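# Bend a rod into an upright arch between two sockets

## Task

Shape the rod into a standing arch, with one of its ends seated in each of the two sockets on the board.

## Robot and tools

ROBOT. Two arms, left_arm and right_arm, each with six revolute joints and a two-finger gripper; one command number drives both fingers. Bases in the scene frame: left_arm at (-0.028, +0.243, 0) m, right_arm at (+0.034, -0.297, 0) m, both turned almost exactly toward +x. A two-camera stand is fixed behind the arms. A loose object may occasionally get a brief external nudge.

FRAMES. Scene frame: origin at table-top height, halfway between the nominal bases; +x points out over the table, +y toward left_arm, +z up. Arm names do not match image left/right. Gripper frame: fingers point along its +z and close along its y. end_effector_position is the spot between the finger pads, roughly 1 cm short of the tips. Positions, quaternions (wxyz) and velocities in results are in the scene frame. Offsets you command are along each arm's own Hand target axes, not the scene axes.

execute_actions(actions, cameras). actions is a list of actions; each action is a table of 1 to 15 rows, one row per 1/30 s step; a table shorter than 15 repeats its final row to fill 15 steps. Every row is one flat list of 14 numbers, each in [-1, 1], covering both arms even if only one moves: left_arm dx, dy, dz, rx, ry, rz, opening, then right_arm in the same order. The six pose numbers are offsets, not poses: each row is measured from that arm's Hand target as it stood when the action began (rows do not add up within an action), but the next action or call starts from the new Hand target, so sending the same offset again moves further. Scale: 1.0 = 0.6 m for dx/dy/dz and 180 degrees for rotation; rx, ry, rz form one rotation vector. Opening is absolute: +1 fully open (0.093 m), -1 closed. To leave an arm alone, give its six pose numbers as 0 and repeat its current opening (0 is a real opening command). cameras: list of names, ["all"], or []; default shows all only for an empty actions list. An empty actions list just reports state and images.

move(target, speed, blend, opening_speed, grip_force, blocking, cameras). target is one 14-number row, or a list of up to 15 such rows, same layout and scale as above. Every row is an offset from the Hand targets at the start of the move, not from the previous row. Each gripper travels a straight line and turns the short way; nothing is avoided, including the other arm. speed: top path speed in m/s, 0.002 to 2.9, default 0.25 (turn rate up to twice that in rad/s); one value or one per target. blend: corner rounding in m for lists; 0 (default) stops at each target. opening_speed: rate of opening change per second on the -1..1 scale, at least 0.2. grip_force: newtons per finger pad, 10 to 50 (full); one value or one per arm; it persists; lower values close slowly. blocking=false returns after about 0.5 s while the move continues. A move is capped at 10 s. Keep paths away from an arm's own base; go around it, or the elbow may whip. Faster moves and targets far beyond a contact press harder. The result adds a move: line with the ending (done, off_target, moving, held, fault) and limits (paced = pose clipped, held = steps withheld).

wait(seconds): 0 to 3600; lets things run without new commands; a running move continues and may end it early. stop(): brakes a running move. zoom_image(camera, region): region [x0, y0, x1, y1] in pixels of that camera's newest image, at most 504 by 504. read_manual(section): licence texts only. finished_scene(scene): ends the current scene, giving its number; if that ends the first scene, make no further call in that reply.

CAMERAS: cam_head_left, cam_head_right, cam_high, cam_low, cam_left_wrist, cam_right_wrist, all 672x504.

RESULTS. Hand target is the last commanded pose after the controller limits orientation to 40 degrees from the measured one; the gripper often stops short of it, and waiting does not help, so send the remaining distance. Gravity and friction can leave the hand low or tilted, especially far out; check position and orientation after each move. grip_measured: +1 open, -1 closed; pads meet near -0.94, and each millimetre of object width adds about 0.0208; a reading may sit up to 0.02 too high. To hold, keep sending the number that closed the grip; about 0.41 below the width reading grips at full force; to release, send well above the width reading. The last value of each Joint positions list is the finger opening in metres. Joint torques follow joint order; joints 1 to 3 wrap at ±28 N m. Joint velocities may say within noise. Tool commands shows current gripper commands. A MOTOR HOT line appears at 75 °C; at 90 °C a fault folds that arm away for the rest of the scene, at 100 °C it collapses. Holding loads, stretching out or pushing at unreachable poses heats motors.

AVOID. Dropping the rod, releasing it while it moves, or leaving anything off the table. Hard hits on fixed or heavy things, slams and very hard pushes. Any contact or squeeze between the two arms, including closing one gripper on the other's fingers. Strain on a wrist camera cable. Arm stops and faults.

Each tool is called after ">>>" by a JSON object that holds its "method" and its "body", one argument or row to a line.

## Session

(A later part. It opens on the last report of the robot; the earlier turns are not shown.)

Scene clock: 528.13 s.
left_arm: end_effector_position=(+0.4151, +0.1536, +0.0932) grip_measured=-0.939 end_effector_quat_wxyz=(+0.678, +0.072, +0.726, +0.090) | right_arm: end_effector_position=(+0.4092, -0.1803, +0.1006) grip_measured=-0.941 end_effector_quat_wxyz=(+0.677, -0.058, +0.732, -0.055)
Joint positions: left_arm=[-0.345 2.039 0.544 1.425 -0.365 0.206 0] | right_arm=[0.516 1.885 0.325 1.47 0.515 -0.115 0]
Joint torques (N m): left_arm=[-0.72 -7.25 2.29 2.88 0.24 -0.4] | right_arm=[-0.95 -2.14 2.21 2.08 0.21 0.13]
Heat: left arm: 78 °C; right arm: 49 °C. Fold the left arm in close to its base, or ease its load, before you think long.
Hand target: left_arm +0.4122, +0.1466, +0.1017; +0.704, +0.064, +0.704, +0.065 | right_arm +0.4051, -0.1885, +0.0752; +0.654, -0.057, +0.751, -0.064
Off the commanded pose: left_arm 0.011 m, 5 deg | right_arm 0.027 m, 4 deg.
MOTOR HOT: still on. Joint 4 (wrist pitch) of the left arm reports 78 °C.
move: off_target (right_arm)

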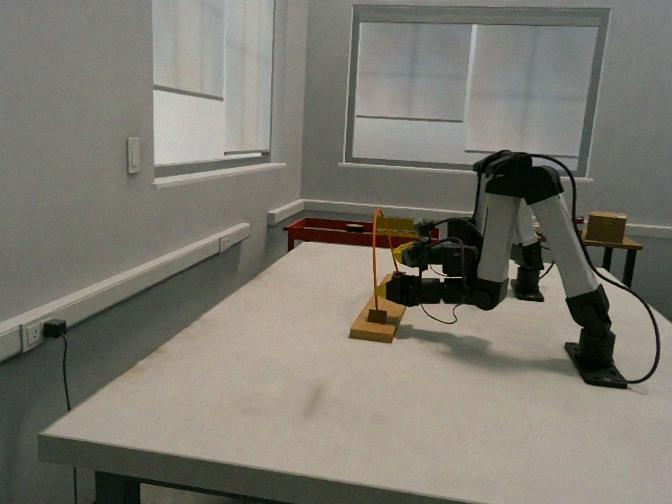

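>>> {"method": "move", "body": {
  "target": [
    [0,0,0,0,0,0,-1,-0.055,-0.030,0.005,0,0,0,-1],
    [0,0,0,0,0,0,-1,0.0,-0.022,-0.003,0,0,-0.02,-1]
  ],
  "speed": 0.1,
  "cameras": ["cam_low"]
}}

>>> {"method": "zoom_image", "body": {
  "camera": "cam_low",
  "region": [370, 240, 430, 300]
}}

Scene clock: 535.10 s.
left_arm: end_effector_position=(+0.4151, +0.1522, +0.0932) grip_measured=-0.939 end_effector_quat_wxyz=(+0.678, +0.075, +0.726, +0.087) | right_arm: end_effector_position=(+0.4094, -0.1871, +0.1032) grip_measured=-0.941 end_effector_quat_wxyz=(+0.677, -0.087, +0.729, -0.056)
Joint positions: left_arm=[-0.345 2.039 0.544 1.425 -0.357 0.206 0] | right_arm=[0.467 1.858 0.302 1.471 0.429 -0.166 0]
Joint torques (N m): left_arm=[-0.7 -7.21 2.3 2.89 0.17 -0.4] | right_arm=[-0.75 -1.99 1.61 2.17 0.67 -0.1]
Heat: left arm: 78 °C; right arm: 49 °C. Fold the left arm in close to its base, or ease its load, before you think long.
Hand target: left_arm +0.4122, +0.1466, +0.1017; +0.704, +0.064, +0.704, +0.065 | right_arm +0.4033, -0.2016, +0.0777; +0.652, -0.081, +0.749, -0.085
Off the commanded pose: left_arm 0.011 m, 5 deg | right_arm 0.030 m, 5 deg.
MOTOR HOT: still on. Joint 4 (wrist pitch) of the left arm reports 78 °C.
move: off_target (right_arm)

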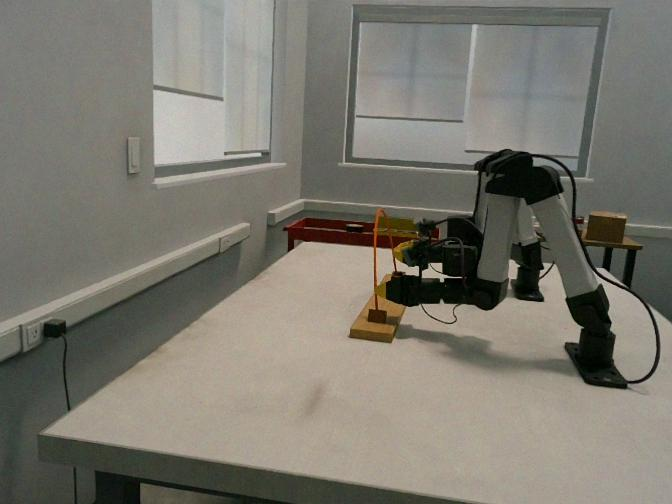

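Scaled by 8.400 from the camera's image (finer frame: 960x720).

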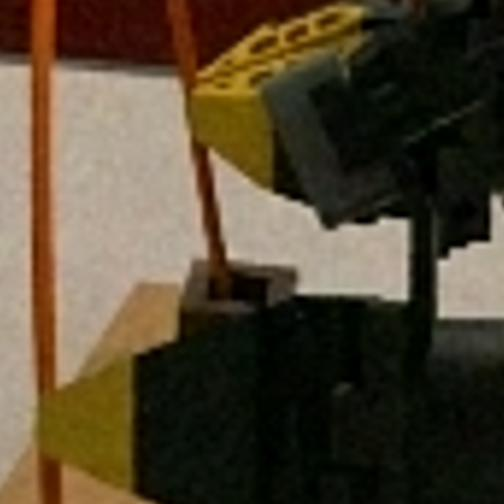

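>>> {"method": "move", "body": {
  "target": [0,0,0,0,0,0,-1,0.04,0.005,-0.006,0,0,0,-1],
  "speed": 0.1,
  "cameras": ["cam_low","cam_head_right"]
}}

>>> {"method": "zoom_image", "body": {
  "camera": "cam_low",
  "region": [370, 240, 430, 300]
}}

>>> {"method": "zoom_image", "body": {
  "camera": "cam_head_right",
  "region": [400, 270, 480, 340]
}}

Scene clock: 540.20 s.
left_arm: end_effector_position=(+0.4151, +0.1522, +0.0932) grip_measured=-0.939 end_effector_quat_wxyz=(+0.678, +0.075, +0.726, +0.087) | right_arm: end_effector_position=(+0.4136, -0.1838, +0.0950) grip_measured=-0.941 end_effector_quat_wxyz=(+0.672, -0.091, +0.732, -0.057)
Joint positions: left_arm=[-0.345 2.039 0.544 1.425 -0.357 0.206 0] | right_arm=[0.47 1.904 0.322 1.483 0.429 -0.167 0]
Joint torques (N m): left_arm=[-0.72 -7.23 2.29 2.89 0.17 -0.4] | right_arm=[-0.66 3.58 -2.37 2.97 0.71 0.03]
Heat: left arm: 78 °C; right arm: 49 °C. Fold the left arm in close to its base, or ease its load, before you think long.
Hand target: left_arm +0.4122, +0.1466, +0.1017; +0.704, +0.064, +0.704, +0.065 | right_arm +0.3964, -0.2042, +0.0543; +0.652, -0.081, +0.749, -0.085
Off the commanded pose: left_arm 0.011 m, 5 deg | right_arm 0.049 m, 5 deg.
MOTOR HOT: still on. Joint 4 (wrist pitch) of the left arm reports 78 °C.
joint sent to its limit (right arm) — joint 4 (wrist pitch), upper limit. The joint targets are off in position, not in orientation.
move: off_target (right_arm)
Images, in order (width x height): cam_head_right 672x504, cam_low 672x504.

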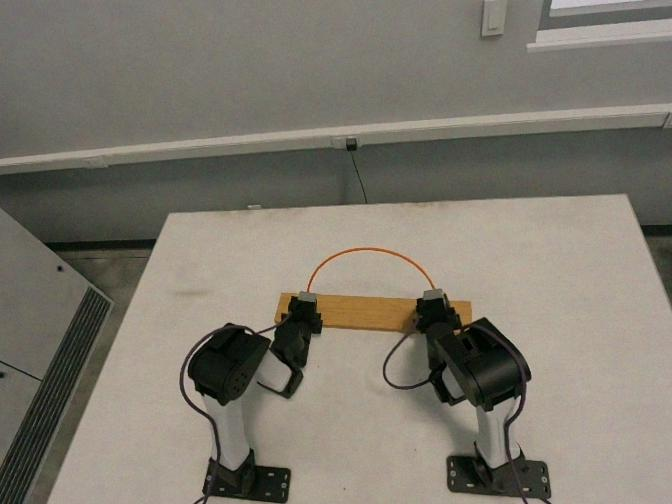

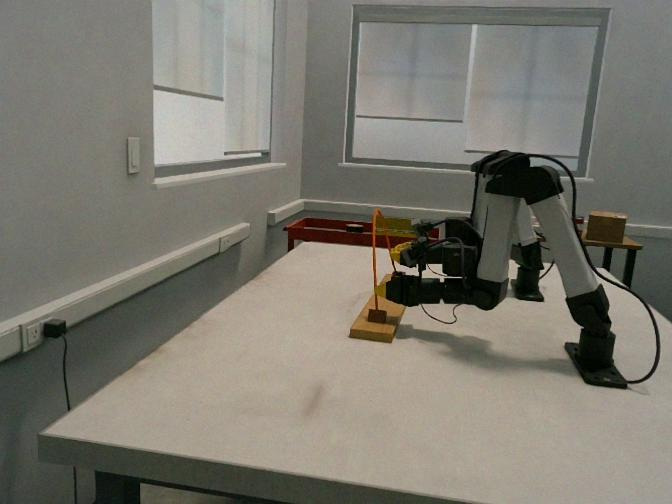

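Scaled by 8.400 from the camera's image (finer frame: 960x720).

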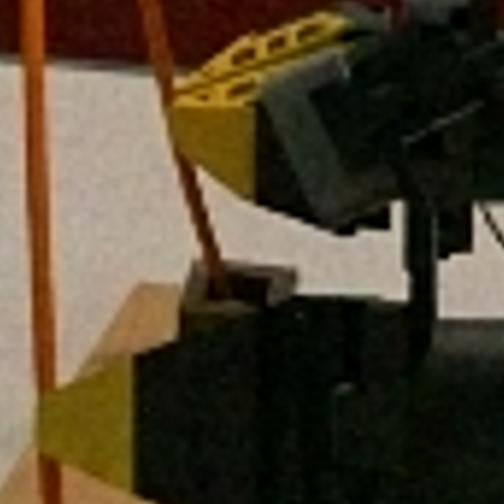

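Scaled by 6.300 from the camera's image (finer frame: 960x720).

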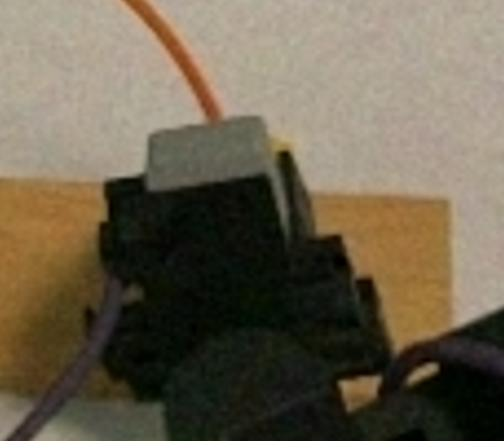

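>>> {"method": "move", "body": {
  "target": [
    [0,0,0,0,0,0,-1,-0.13,-0.01,0,0,0,0.02,-1],
    [0,0,0,0,0,0,-1,-0.1,-0.005,-0.003,0,0,0.02,-1]
  ],
  "speed": 0.15,
  "cameras": ["cam_low"]
}}

>>> {"method": "zoom_image", "body": {
  "camera": "cam_low",
  "region": [370, 240, 430, 300]
}}

Scene clock: 553.33 s.
left_arm: end_effector_position=(+0.4151, +0.1519, +0.0932) grip_measured=-0.939 end_effector_quat_wxyz=(+0.678, +0.076, +0.726, +0.087) | right_arm: end_effector_position=(+0.4038, -0.1990, +0.1125) grip_measured=-0.941 end_effector_quat_wxyz=(+0.644, -0.071, +0.756, -0.091)
Joint positions: left_arm=[-0.345 2.039 0.544 1.425 -0.355 0.208 0] | right_arm=[0.483 1.657 0.314 1.165 0.523 -0.144 0]
Joint torques (N m): left_arm=[-0.7 -7.24 2.29 2.88 0.16 -0.43] | right_arm=[0.85 -5.05 4.9 2.38 -0.02 0.4]
Heat: left arm: 78 °C; right arm: 51 °C. Fold the left arm in close to its base, or ease its load, before you think long.
Hand target: left_arm +0.4122, +0.1466, +0.1017; +0.704, +0.064, +0.704, +0.065 | right_arm +0.4028, -0.1931, +0.1130; +0.654, -0.057, +0.751, -0.064
Off the commanded pose: left_arm 0.010 m, 5 deg | right_arm 0.006 m, 4 deg.
MOTOR HOT: still on. Joint 4 (wrist pitch) of the left arm reports 78 °C.
move: off_target (right_arm)

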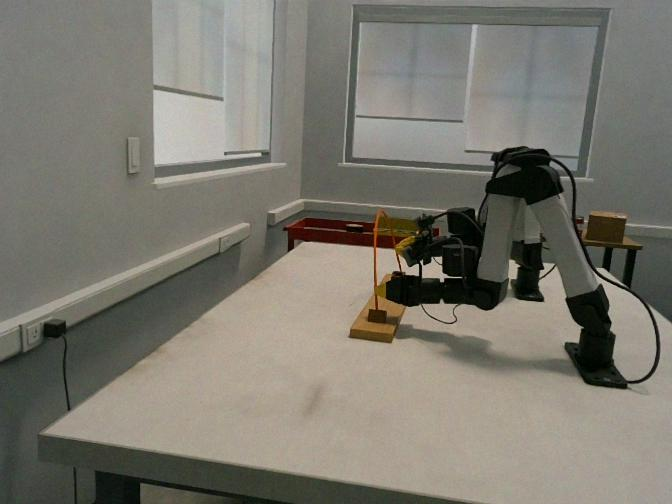

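Scaled by 8.400 from the camera's image (finer frame: 960x720).

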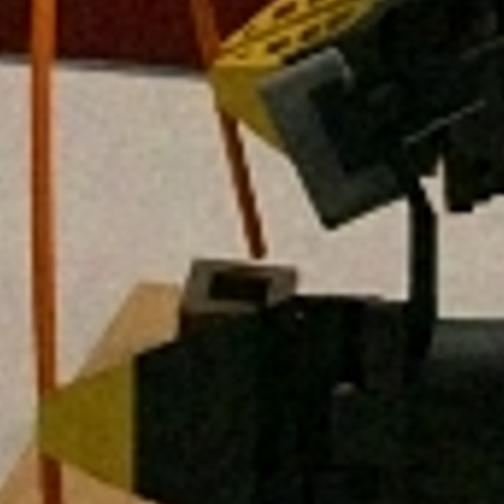

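>>> {"method": "move", "body": {
  "target": [0,0,0,0,0,0,-1,-0.0056,0.0328,-0.0007,0,0,0,-1],
  "speed": 0.1,
  "cameras": ["cam_low","cam_high"]
}}

>>> {"method": "zoom_image", "body": {
  "camera": "cam_low",
  "region": [370, 240, 430, 300]
}}

Scene clock: 572.97 s.
left_arm: end_effector_position=(+0.4151, +0.1519, +0.0932) grip_measured=-0.939 end_effector_quat_wxyz=(+0.678, +0.076, +0.726, +0.087) | right_arm: end_effector_position=(+0.3962, -0.1888, +0.1045) grip_measured=-0.941 end_effector_quat_wxyz=(+0.637, -0.067, +0.761, -0.101)
Joint positions: left_arm=[-0.345 2.039 0.544 1.425 -0.355 0.208 0] | right_arm=[0.55 1.684 0.314 1.165 0.608 -0.126 0]
Joint torques (N m): left_arm=[-0.7 -7.24 2.29 2.88 0.15 -0.43] | right_arm=[1.54 -5.09 8.16 2.2 -0.13 0.34]
Heat: left arm: 79 °C; right arm: 51 °C. Fold the left arm in close to its base, or ease its load, before you think long.
Hand target: left_arm +0.4122, +0.1466, +0.1017; +0.704, +0.064, +0.704, +0.065 | right_arm +0.4028, -0.1731, +0.1129; +0.654, -0.057, +0.751, -0.064
Off the commanded pose: left_arm 0.010 m, 5 deg | right_arm 0.019 m, 5 deg.
MOTOR HOT: still on. Joint 4 (wrist pitch) of the left arm reports 79 °C.
move: off_target (right_arm)
Images, in order (width x height): cam_high 672x504, cam_low 672x504.

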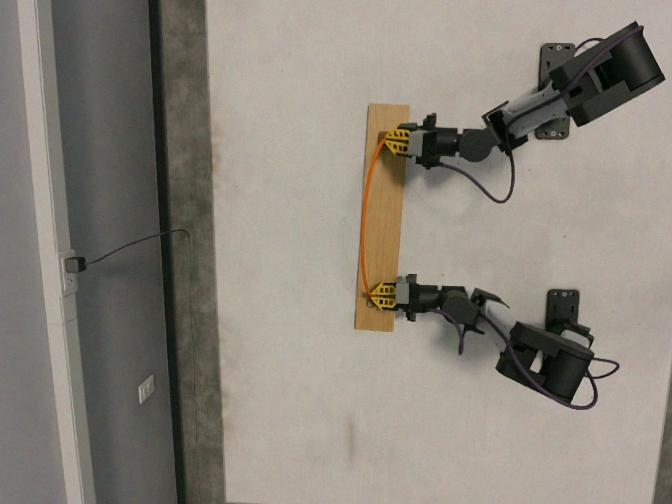

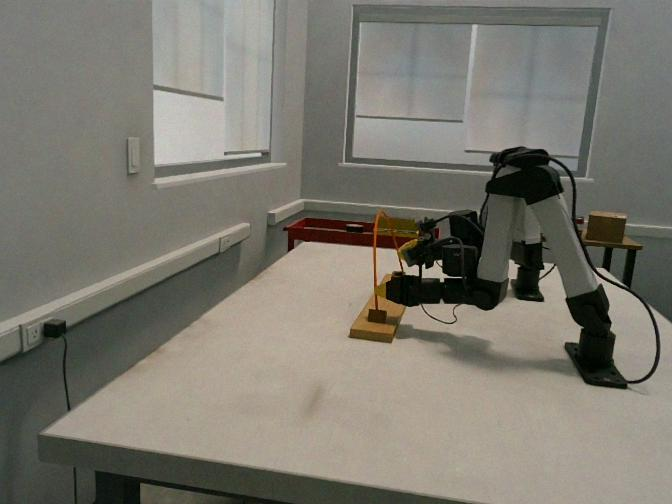

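Scaled by 8.400 from the camera's image (finer frame: 960x720).

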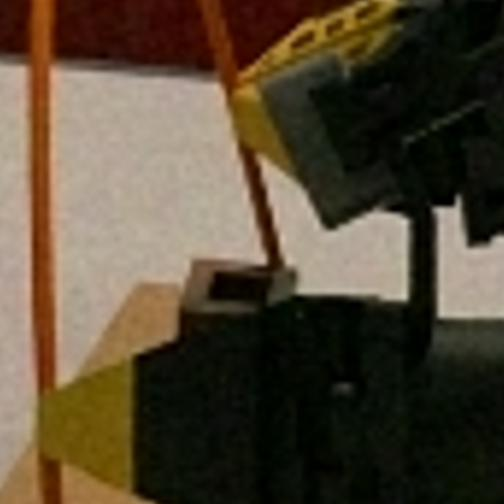

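>>> {"method": "move", "body": {
  "target": [0,0,0,0,0,0,-1,-0.0849,-0.0143,0.0152,0,0,0,-1],
  "speed": 0.12,
  "cameras": ["cam_low"]
}}

>>> {"method": "zoom_image", "body": {
  "camera": "cam_low",
  "region": [370, 240, 430, 300]
}}

Scene clock: 581.10 s.
left_arm: end_effector_position=(+0.4151, +0.1519, +0.0932) grip_measured=-0.939 end_effector_quat_wxyz=(+0.678, +0.076, +0.726, +0.087) | right_arm: end_effector_position=(+0.4118, -0.1870, +0.1392) grip_measured=-0.941 end_effector_quat_wxyz=(+0.628, -0.068, +0.767, -0.111)
Joint positions: left_arm=[-0.345 2.039 0.544 1.425 -0.355 0.208 0] | right_arm=[0.531 1.526 0.435 0.862 0.605 -0.133 0]
Joint torques (N m): left_arm=[-0.7 -7.24 2.29 2.88 0.15 -0.43] | right_arm=[0.1 -9.47 9.74 2.07 -0.48 0.31]
Heat: left arm: 79 °C; right arm: 50 °C. Fold the left arm in close to its base, or ease its load, before you think long.
Hand target: left_arm +0.4122, +0.1466, +0.1017; +0.704, +0.064, +0.704, +0.065 | right_arm +0.4189, -0.1732, +0.1628; +0.654, -0.057, +0.751, -0.064
Off the commanded pose: left_arm 0.010 m, 5 deg | right_arm 0.028 m, 7 deg.
MOTOR HOT: still on. Joint 4 (wrist pitch) of the left arm reports 79 °C.
move: off_target (right_arm)

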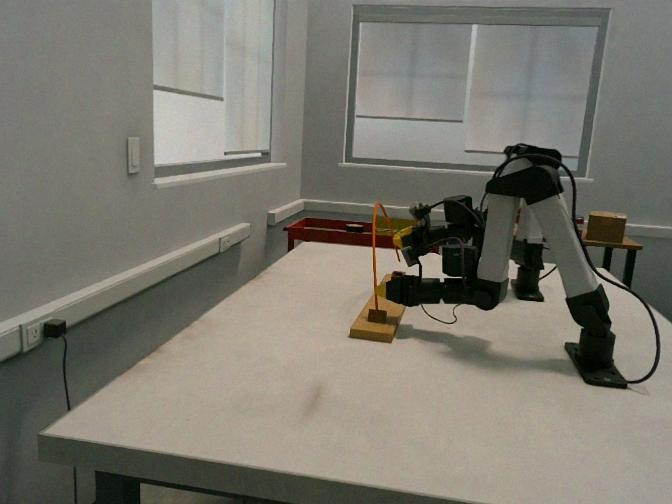

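Scaled by 8.400 from the camera's image (finer frame: 960x720).

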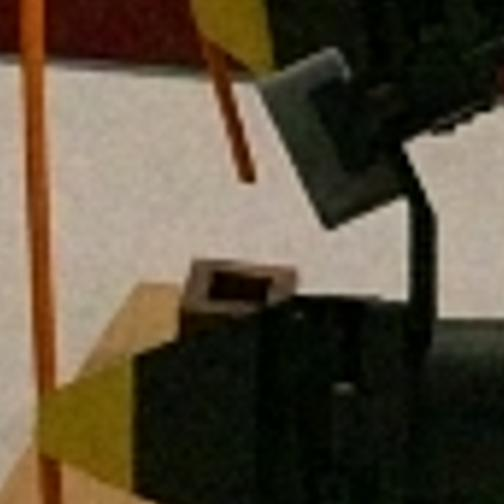

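>>> {"method": "move", "body": {
  "target": [0,0,0,0,0,0,-1,0.0698,0.0325,0.0097,0,-0.02,0,-1],
  "speed": 0.1,
  "cameras": ["cam_low"]
}}

>>> {"method": "zoom_image", "body": {
  "camera": "cam_low",
  "region": [370, 240, 430, 300]
}}

Scene clock: 589.90 s.
left_arm: end_effector_position=(+0.4151, +0.1522, +0.0932) grip_measured=-0.939 end_effector_quat_wxyz=(+0.678, +0.075, +0.726, +0.088) | right_arm: end_effector_position=(+0.4211, -0.1752, +0.1185) grip_measured=-0.941 end_effector_quat_wxyz=(+0.669, -0.051, +0.736, -0.094)
Joint positions: left_arm=[-0.345 2.039 0.544 1.425 -0.357 0.208 0] | right_arm=[0.548 1.795 0.412 1.274 0.614 -0.146 0]
Joint torques (N m): left_arm=[-0.7 -7.25 2.29 2.88 0.17 -0.43] | right_arm=[1.87 -6.08 4.81 2.31 -0.3 0.15]
Heat: left arm: 79 °C; right arm: 50 °C. Fold the left arm in close to its base, or ease its load, before you think long.
Hand target: left_arm +0.4122, +0.1466, +0.1017; +0.704, +0.064, +0.704, +0.065 | right_arm +0.4188, -0.1612, +0.1178; +0.677, -0.059, +0.731, -0.063
Off the commanded pose: left_arm 0.011 m, 5 deg | right_arm 0.014 m, 4 deg.
MOTOR HOT: still on. Joint 4 (wrist pitch) of the left arm reports 79 °C.
move: off_target (right_arm)

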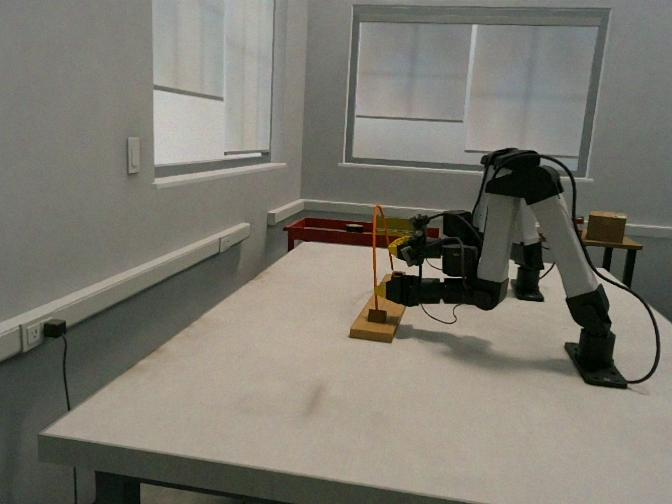

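Scaled by 8.400 from the camera's image (finer frame: 960x720).

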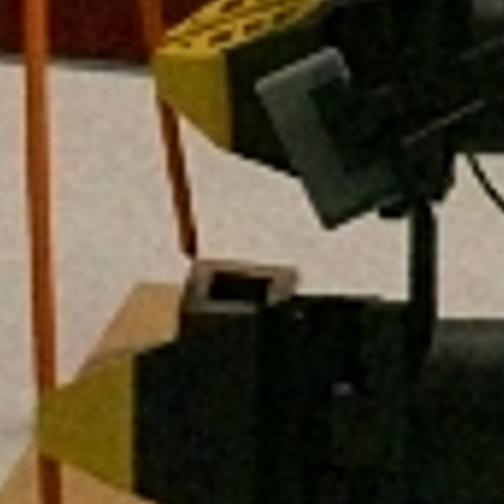

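>>> {"method": "move", "body": {
  "target": [0,0,0,0,0,0,-1,0.002,0,-0.0266,0,0,0,-1],
  "speed": 0.1,
  "cameras": ["cam_low"]
}}

>>> {"method": "zoom_image", "body": {
  "camera": "cam_low",
  "region": [370, 240, 430, 300]
}}

Scene clock: 596.33 s.
left_arm: end_effector_position=(+0.4151, +0.1523, +0.0932) grip_measured=-0.939 end_effector_quat_wxyz=(+0.678, +0.075, +0.726, +0.088) | right_arm: end_effector_position=(+0.4054, -0.1744, +0.1074) grip_measured=-0.941 end_effector_quat_wxyz=(+0.660, -0.060, +0.743, -0.099)
Joint positions: left_arm=[-0.345 2.039 0.544 1.425 -0.357 0.208 0] | right_arm=[0.584 1.795 0.359 1.298 0.647 -0.146 0]
Joint torques (N m): left_arm=[-0.7 -7.25 2.29 2.88 0.18 -0.42] | right_arm=[1.81 -8.81 4.59 2.28 -0.27 0.17]
Heat: left arm: 79 °C; right arm: 50 °C. Fold the left arm in close to its base, or ease its load, before you think long.
Hand target: left_arm +0.4122, +0.1466, +0.1017; +0.704, +0.064, +0.704, +0.065 | right_arm +0.4029, -0.1612, +0.1179; +0.678, -0.059, +0.730, -0.063
Off the commanded pose: left_arm 0.011 m, 5 deg | right_arm 0.017 m, 5 deg.
MOTOR HOT: still on. Joint 4 (wrist pitch) of the left arm reports 79 °C.
move: off_target (right_arm)

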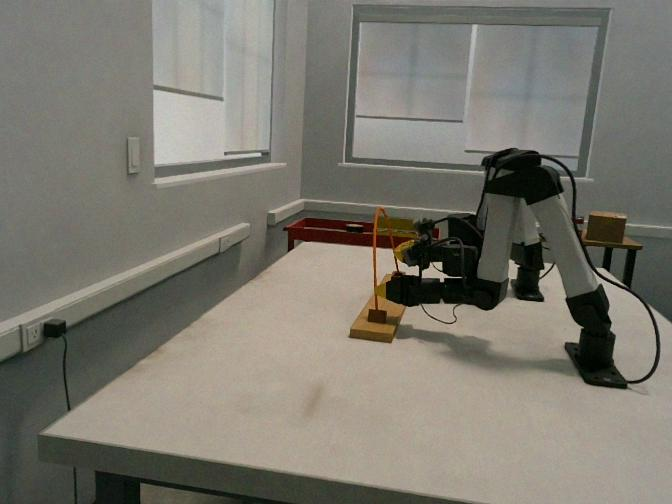

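Scaled by 8.400 from the camera's image (finer frame: 960x720).

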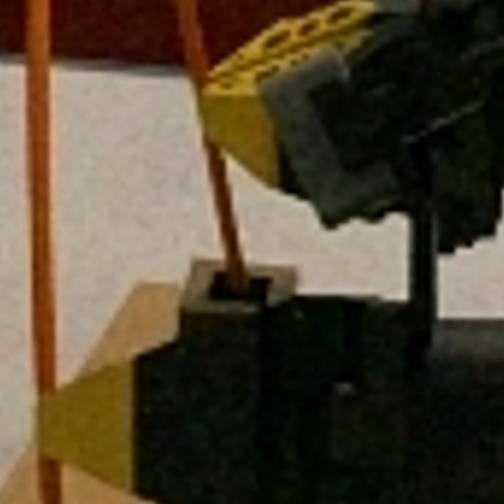

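>>> {"method": "move", "body": {
  "target": [0,0,0,0,0,0,-1,0.06,0.0115,-0.001,0,0,0,-1],
  "speed": 0.1,
  "cameras": ["cam_low"]
}}

>>> {"method": "zoom_image", "body": {
  "camera": "cam_low",
  "region": [370, 240, 430, 300]
}}

Scene clock: 601.53 s.
left_arm: end_effector_position=(+0.4151, +0.1528, +0.0933) grip_measured=-0.939 end_effector_quat_wxyz=(+0.678, +0.073, +0.726, +0.088) | right_arm: end_effector_position=(+0.4075, -0.1694, +0.0980) grip_measured=-0.941 end_effector_quat_wxyz=(+0.676, -0.049, +0.729, -0.091)
Joint positions: left_arm=[-0.345 2.039 0.544 1.425 -0.36 0.206 0] | right_arm=[0.597 1.931 0.366 1.477 0.661 -0.147 0]
Joint torques (N m): left_arm=[-0.72 -7.24 2.29 2.88 0.2 -0.42] | right_arm=[1.62 -1.51 1.4 2.66 -0.33 0.26]
Heat: left arm: 79 °C; right arm: 51 °C. Fold the left arm in close to its base, or ease its load, before you think long.
Hand target: left_arm +0.4122, +0.1466, +0.1017; +0.704, +0.064, +0.704, +0.065 | right_arm +0.3995, -0.1605, +0.0814; +0.677, -0.059, +0.730, -0.062
Off the commanded pose: left_arm 0.011 m, 5 deg | right_arm 0.020 m, 3 deg.
MOTOR HOT: still on. Joint 4 (wrist pitch) of the left arm reports 79 °C.
move: off_target (right_arm)

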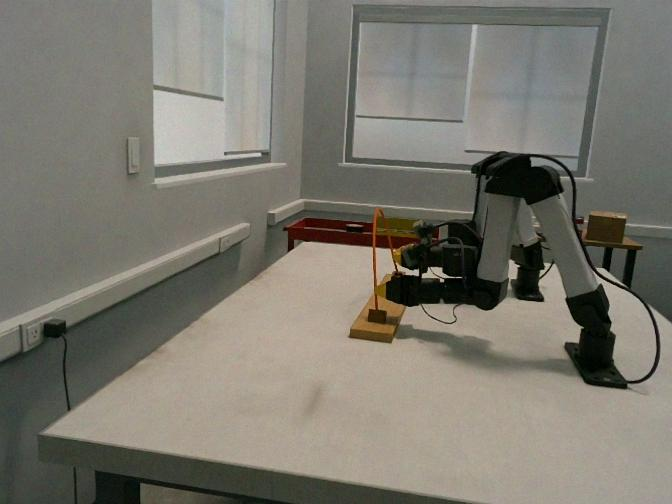

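Scaled by 8.400 from the camera's image (finer frame: 960x720).

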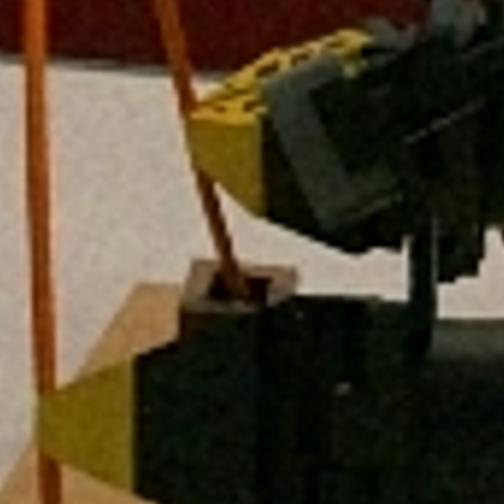

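>>> {"method": "move", "body": {
  "target": [0,0,0,0,0,0,-1,0.0198,-0.0168,0.0015,0,0,0,-1],
  "speed": 0.1,
  "cameras": ["cam_low"]
}}

>>> {"method": "zoom_image", "body": {
  "camera": "cam_low",
  "region": [370, 240, 430, 300]
}}

Scene clock: 605.37 s.
left_arm: end_effector_position=(+0.4151, +0.1528, +0.0933) grip_measured=-0.939 end_effector_quat_wxyz=(+0.678, +0.073, +0.726, +0.088) | right_arm: end_effector_position=(+0.4103, -0.1717, +0.0953) grip_measured=-0.941 end_effector_quat_wxyz=(+0.675, -0.053, +0.731, -0.088)
Joint positions: left_arm=[-0.345 2.039 0.544 1.425 -0.36 0.206 0] | right_arm=[0.577 1.94 0.367 1.481 0.632 -0.148 0]
Joint torques (N m): left_arm=[-0.72 -7.24 2.3 2.88 0.2 -0.4] | right_arm=[-0.29 0.17 -0.55 2.92 -0.38 0.34]
Heat: left arm: 79 °C; right arm: 52 °C. Fold the left arm in close to its base, or ease its load, before you think long.
Hand target: left_arm +0.4122, +0.1466, +0.1017; +0.704, +0.065, +0.704, +0.065 | right_arm +0.3996, -0.1725, +0.0715; +0.678, -0.059, +0.730, -0.062
Off the commanded pose: left_arm 0.011 m, 5 deg | right_arm 0.026 m, 3 deg.
MOTOR HOT: still on. Joint 4 (wrist pitch) of the left arm reports 79 °C.
joint sent to its limit (right arm) — joint 4 (wrist pitch), upper limit. The joint targets still meet the commanded pose.
move: off_target (right_arm)

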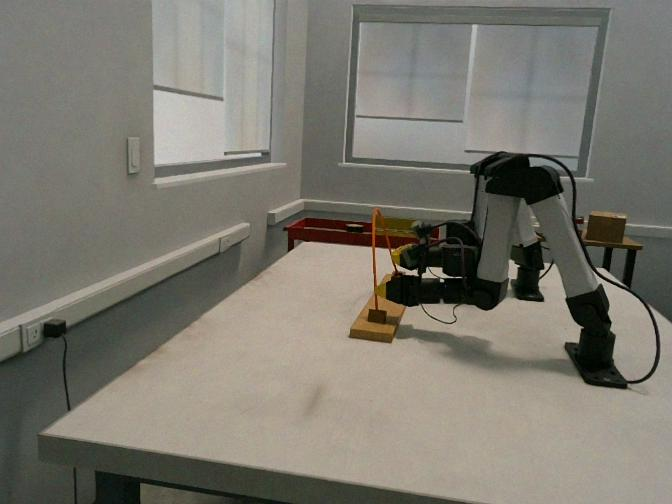

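Scaled by 8.400 from the camera's image (finer frame: 960x720).

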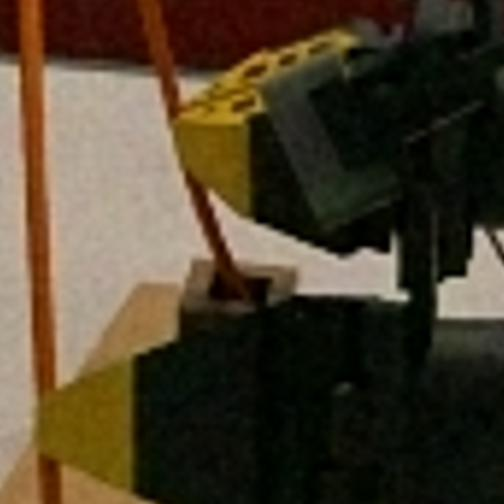

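>>> {"method": "move", "body": {
  "target": [0,0,0,0,0,0,-1,0.033,-0.009,-0.012,0,0,0,-1],
  "speed": 0.1,
  "cameras": ["cam_low"]
}}

>>> {"method": "zoom_image", "body": {
  "camera": "cam_low",
  "region": [370, 240, 430, 300]
}}

Scene clock: 610.27 s.
left_arm: end_effector_position=(+0.4151, +0.1528, +0.0933) grip_measured=-0.939 end_effector_quat_wxyz=(+0.678, +0.073, +0.726, +0.088) | right_arm: end_effector_position=(+0.4104, -0.1715, +0.0918) grip_measured=-0.941 end_effector_quat_wxyz=(+0.673, -0.054, +0.734, -0.079)
Joint positions: left_arm=[-0.345 2.039 0.544 1.425 -0.36 0.206 0] | right_arm=[0.569 1.947 0.363 1.483 0.609 -0.132 0]
Joint torques (N m): left_arm=[-0.72 -7.24 2.3 2.88 0.2 -0.4] | right_arm=[-0.44 1.69 -3.51 2.91 -0.17 0.46]
Heat: left arm: 80 °C; right arm: 52 °C. Fold the left arm in close to its base, or ease its load, before you think long.
Hand target: left_arm +0.4122, +0.1466, +0.1017; +0.704, +0.065, +0.704, +0.065 | right_arm +0.3910, -0.1810, +0.0535; +0.678, -0.059, +0.730, -0.062
Off the commanded pose: left_arm 0.011 m, 5 deg | right_arm 0.044 m, 2 deg.
MOTOR HOT: still on. Joint 4 (wrist pitch) of the left arm reports 80 °C.
joint sent to its limit (right arm) — joint 4 (wrist pitch), upper limit. The joint targets are off in position and orientation.
move: off_target (right_arm)

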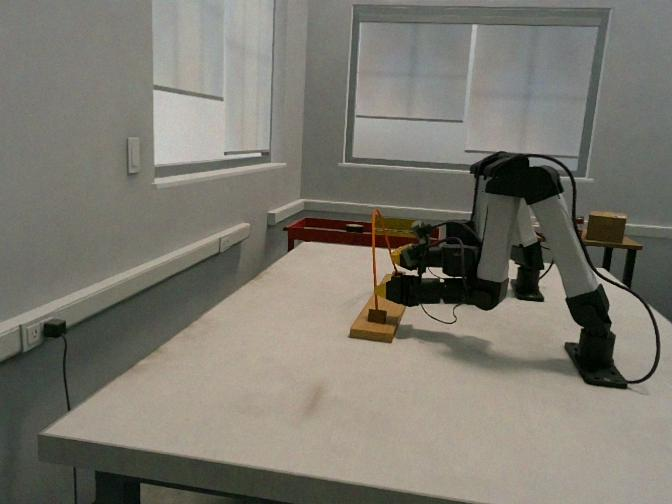

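Scaled by 8.400 from the camera's image (finer frame: 960x720).

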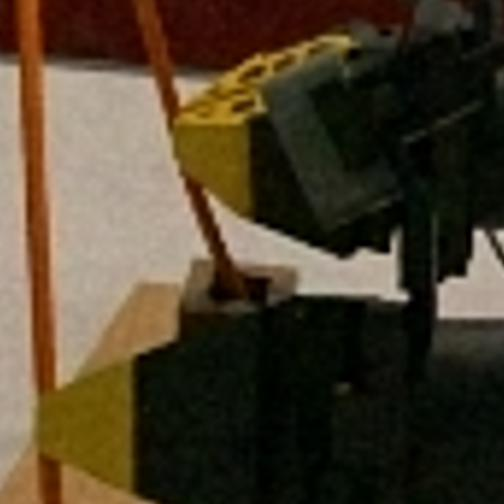

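>>> {"method": "move", "body": {
  "target": [0.0328,-0.006,0,0,0,0,-1,0.012,-0.0328,0,0,0,0,-1],
  "speed": 0.1,
  "cameras": ["cam_low","cam_high"]
}}

>>> {"method": "zoom_image", "body": {
  "camera": "cam_low",
  "region": [350, 240, 430, 330]
}}

Scene clock: 620.13 s.
left_arm: end_effector_position=(+0.4195, +0.1512, +0.0914) grip_measured=-0.939 end_effector_quat_wxyz=(+0.679, +0.072, +0.725, +0.088) | right_arm: end_effector_position=(+0.4158, -0.1807, +0.0914) grip_measured=-0.941 end_effector_quat_wxyz=(+0.672, -0.064, +0.736, -0.057)
Joint positions: left_arm=[-0.345 2.06 0.564 1.429 -0.36 0.205 0] | right_arm=[0.499 1.934 0.347 1.485 0.494 -0.122 0]
Joint torques (N m): left_arm=[-0.76 -2.84 0.8 3.15 0.18 -0.49] | right_arm=[-1.33 1.18 -5.3 2.94 0.21 0.33]
Heat: left arm: 80 °C; right arm: 53 °C. Fold the left arm in close to its base, or ease its load, before you think long.
Hand target: left_arm +0.4122, +0.1466, +0.0817; +0.705, +0.064, +0.704, +0.065 | right_arm +0.3905, -0.2017, +0.0497; +0.678, -0.059, +0.730, -0.062
Off the commanded pose: left_arm 0.013 m, 5 deg | right_arm 0.053 m, 1 deg.
MOTOR HOT: still on. Joint 4 (wrist pitch) of the left arm reports 80 °C.
joint sent to its limit (left arm) — joint 4 (wrist pitch), upper limit. The joint targets still meet the commanded pose.
joint sent to its limit (right arm) — joint 4 (wrist pitch), upper limit. The joint targets are off in position and orientation.
move: off_target (left_arm, right_arm)
Images, in order (width x height): cam_high 672x504, cam_low 672x504.

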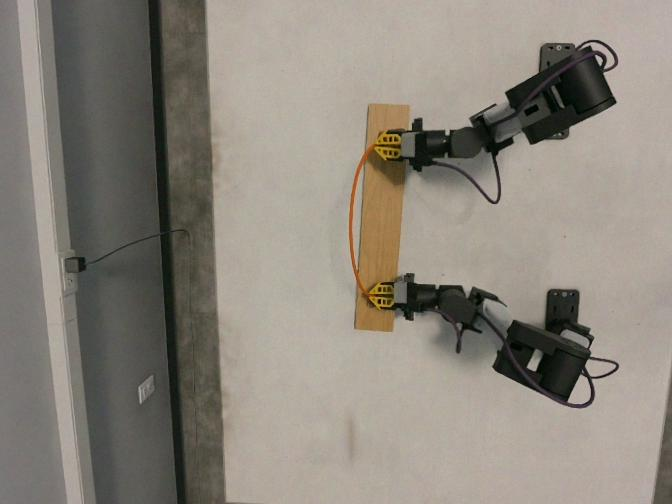

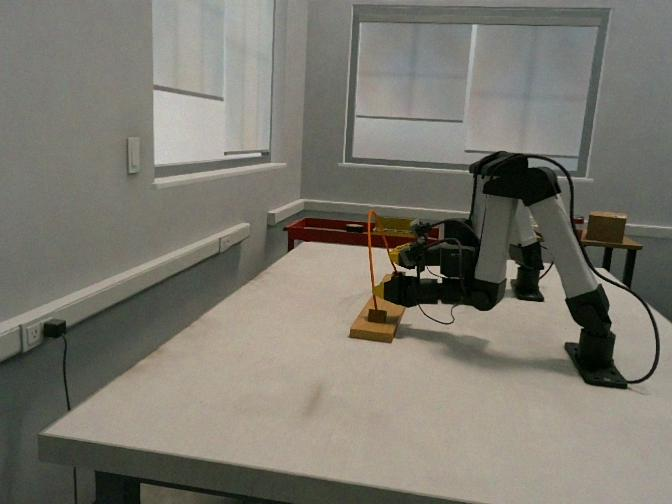

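Scaled by 5.600 from the camera's image (finer frame: 960x720).

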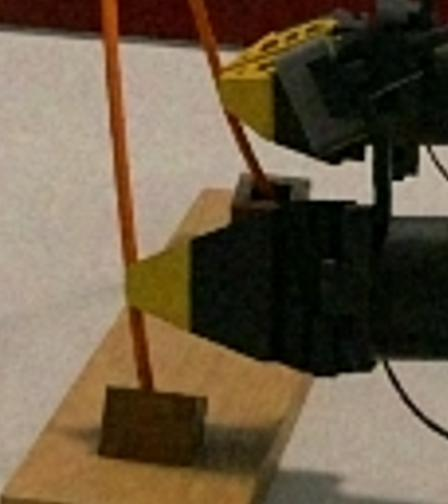

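>>> {"method": "move", "body": {
  "target": [0,0,0,0,0,0,-1,0,0,0.01,0,0.05,0,-1],
  "speed": 0.1,
  "cameras": ["cam_low"]
}}

>>> {"method": "zoom_image", "body": {
  "camera": "cam_low",
  "region": [350, 240, 430, 330]
}}

Scene clock: 630.20 s.
left_arm: end_effector_position=(+0.4195, +0.1509, +0.0914) grip_measured=-0.939 end_effector_quat_wxyz=(+0.679, +0.073, +0.725, +0.087) | right_arm: end_effector_position=(+0.4103, -0.1857, +0.0979) grip_measured=-0.941 end_effector_quat_wxyz=(+0.675, -0.050, +0.735, -0.047)
Joint positions: left_arm=[-0.345 2.06 0.564 1.429 -0.36 0.205 0] | right_arm=[0.494 1.888 0.319 1.473 0.493 -0.091 0]
Joint torques (N m): left_arm=[-0.68 -2.82 0.8 3.16 0.18 -0.49] | right_arm=[-1.32 -2.54 -1.01 1.51 0.28 0.3]
Heat: left arm: 85 °C; right arm: 52 °C. Fold the left arm in close to its base, or ease its load, before you think long.
Hand target: left_arm +0.4122, +0.1467, +0.0817; +0.705, +0.064, +0.704, +0.065 | right_arm +0.3964, -0.2019, +0.0493; +0.618, -0.054, +0.781, -0.067
Off the commanded pose: left_arm 0.013 m, 5 deg | right_arm 0.053 m, 9 deg.
MOTOR HOT: still on. Joint 4 (wrist pitch) of the left arm reports 85 °C.
joint sent to its limit (left arm) — joint 4 (wrist pitch), upper limit. The joint targets still meet the commanded pose.
move: off_target (right_arm)

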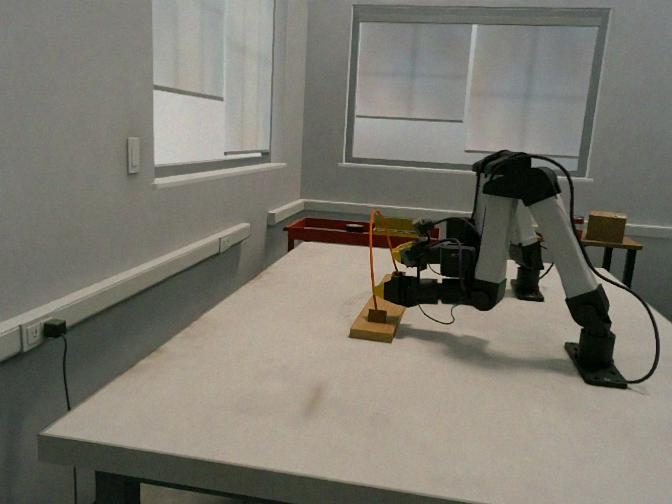

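Scaled by 5.600 from the camera's image (finer frame: 960x720).

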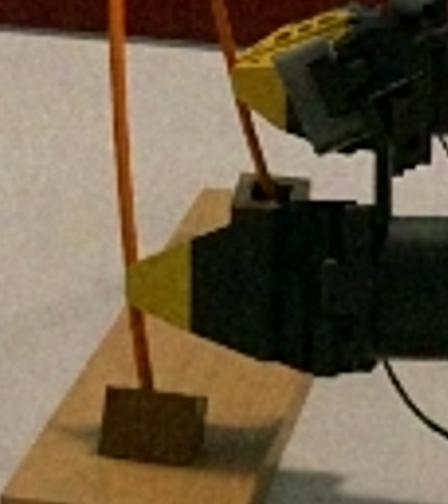

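>>> {"method": "move", "body": {
  "target": [-0.0328,0.006,0,0,0,0,-0.4,0,0,0,0,0,0,-0.4],
  "opening_speed": 0.4,
  "speed": 0.1,
  "cameras": ["cam_low"]
}}

>>> {"method": "zoom_image", "body": {
  "camera": "cam_low",
  "region": [330, 190, 450, 330]
}}

Scene clock: 634.67 s.
left_arm: end_effector_position=(+0.4134, +0.1513, +0.0846) grip_measured=-0.402 end_effector_quat_wxyz=(+0.670, +0.074, +0.734, +0.080) | right_arm: end_effector_position=(+0.3965, -0.1976, +0.0577) grip_measured=-0.402 end_effector_quat_wxyz=(+0.627, -0.059, +0.774, -0.062)
Joint positions: left_arm=[-0.345 2.051 0.539 1.417 -0.35 0.187 0.026] | right_arm=[0.483 1.944 0.27 1.439 0.492 -0.062 0.026]
Joint torques (N m): left_arm=[-0.64 -8.32 2.63 2.99 0.1 -0.2] | right_arm=[-0.65 -5.55 3.78 1.94 0.27 0.02]
Heat: left arm: 85 °C; right arm: 51 °C. Fold the left arm in close to its base, or ease its load, before you think long.
Hand target: left_arm +0.4122, +0.1467, +0.1016; +0.704, +0.064, +0.704, +0.066 | right_arm +0.3965, -0.2018, +0.0494; +0.618, -0.054, +0.781, -0.067
Off the commanded pose: left_arm 0.018 m, 6 deg | right_arm 0.009 m, 2 deg.
MOTOR HOT: still on. Joint 4 (wrist pitch) of the left arm reports 85 °C.
move: off_target (left_arm)

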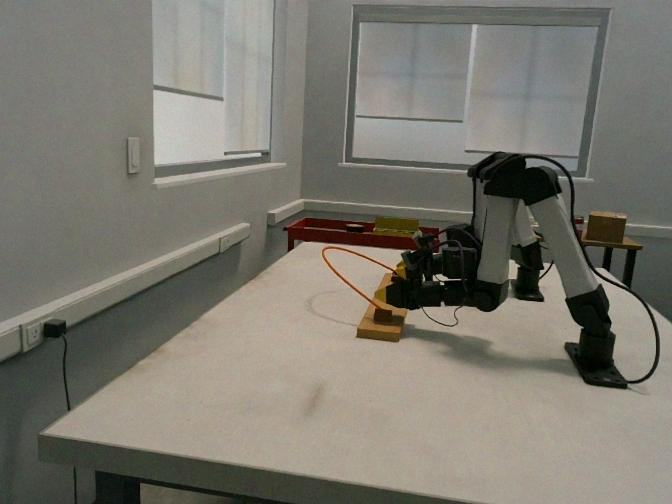

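Scaled by 3.600 from the camera's image (finer frame: 960x720).

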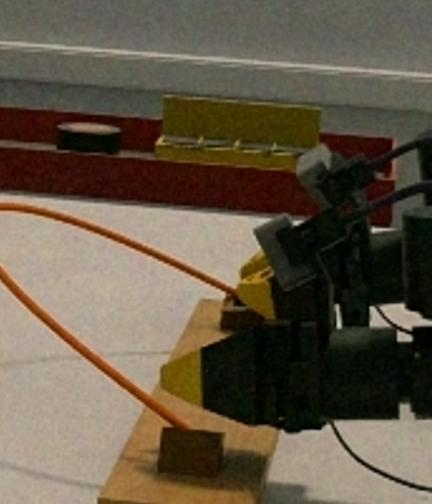

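>>> {"method": "move", "body": {
  "target": [
    [0,0,-0.05,0,0,0,0.0,0,0,-0.05,0,0,0,0.0],
    [-0.05,0,-0.25,0,0,0,0.0,-0.1,0,-0.25,0,0,0,0.0],
    [-0.25,0,-0.3,0,0,0,0.0,-0.3,0,-0.25,0,0,0,0.0]
  ],
  "speed": [0.05,0.15,0.2],
  "blend": 0.02,
  "cameras": ["all"]
}}

Scene clock: 649.00 s.
left_arm: end_effector_position=(+0.2301, +0.1194, +0.2319) grip_measured=-0.002 end_effector_quat_wxyz=(+0.693, +0.083, +0.711, +0.083) | right_arm: end_effector_position=(+0.2900, -0.1685, +0.2508) grip_measured=-0.002 end_effector_quat_wxyz=(+0.620, -0.056, +0.779, -0.075)
Joint positions: left_arm=[-0.955 0.793 0.304 0.444 -0.944 0.2 0.045] | right_arm=[0.982 0.844 0.63 -0.197 0.99 0.158 0.045]
Joint torques (N m): left_arm=[0.59 -2.48 10.78 1.75 0.15 -0.28] | right_arm=[-0.69 -0.31 10.99 1.56 0.14 0.03]
Heat: left arm: 80 °C; right arm: 49 °C. Fold the left arm in close to its base, or ease its load, before you think long.
Hand target: left_arm +0.2321, +0.1190, +0.2490; +0.704, +0.064, +0.704, +0.065 | right_arm +0.2919, -0.1661, +0.2560; +0.618, -0.054, +0.781, -0.067
Off the commanded pose: left_arm 0.017 m, 3 deg | right_arm 0.006 m, 1 deg.
MOTOR HOT: still on. Joint 4 (wrist pitch) of the left arm reports 80 °C.
move: off_target (left_arm); blend cut to 0.0149 m at target 1

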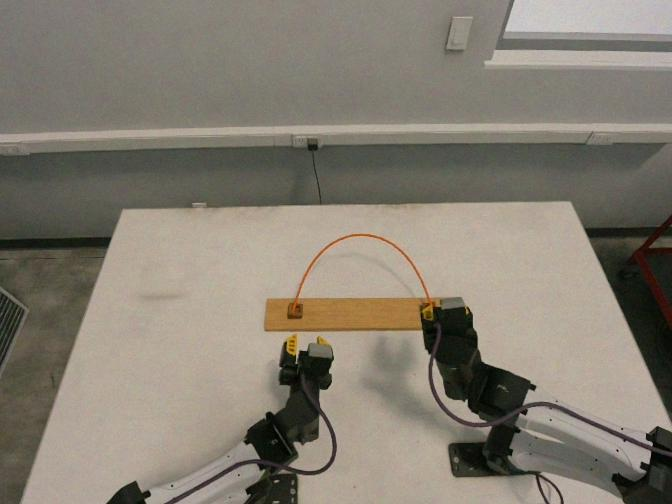

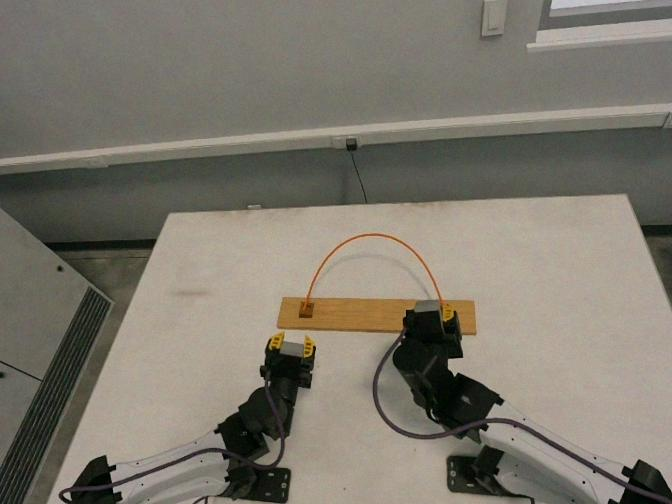

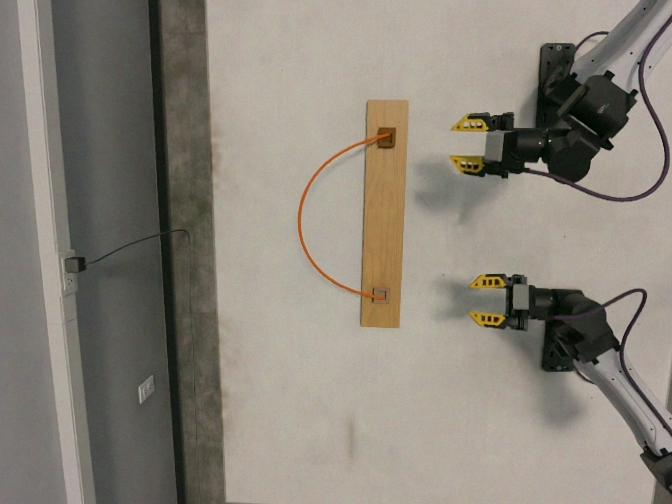

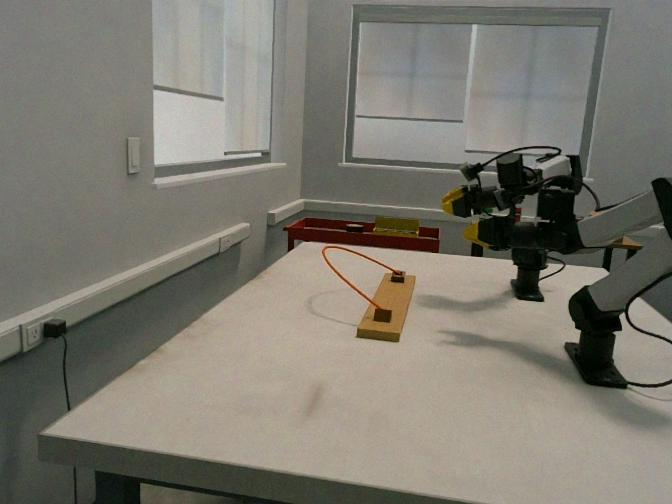

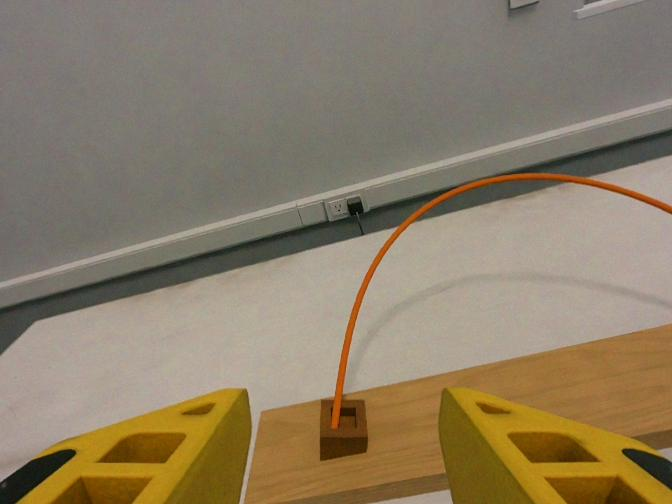

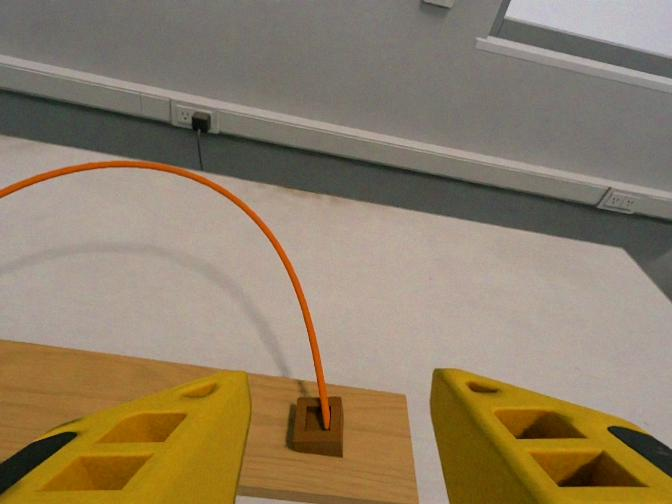

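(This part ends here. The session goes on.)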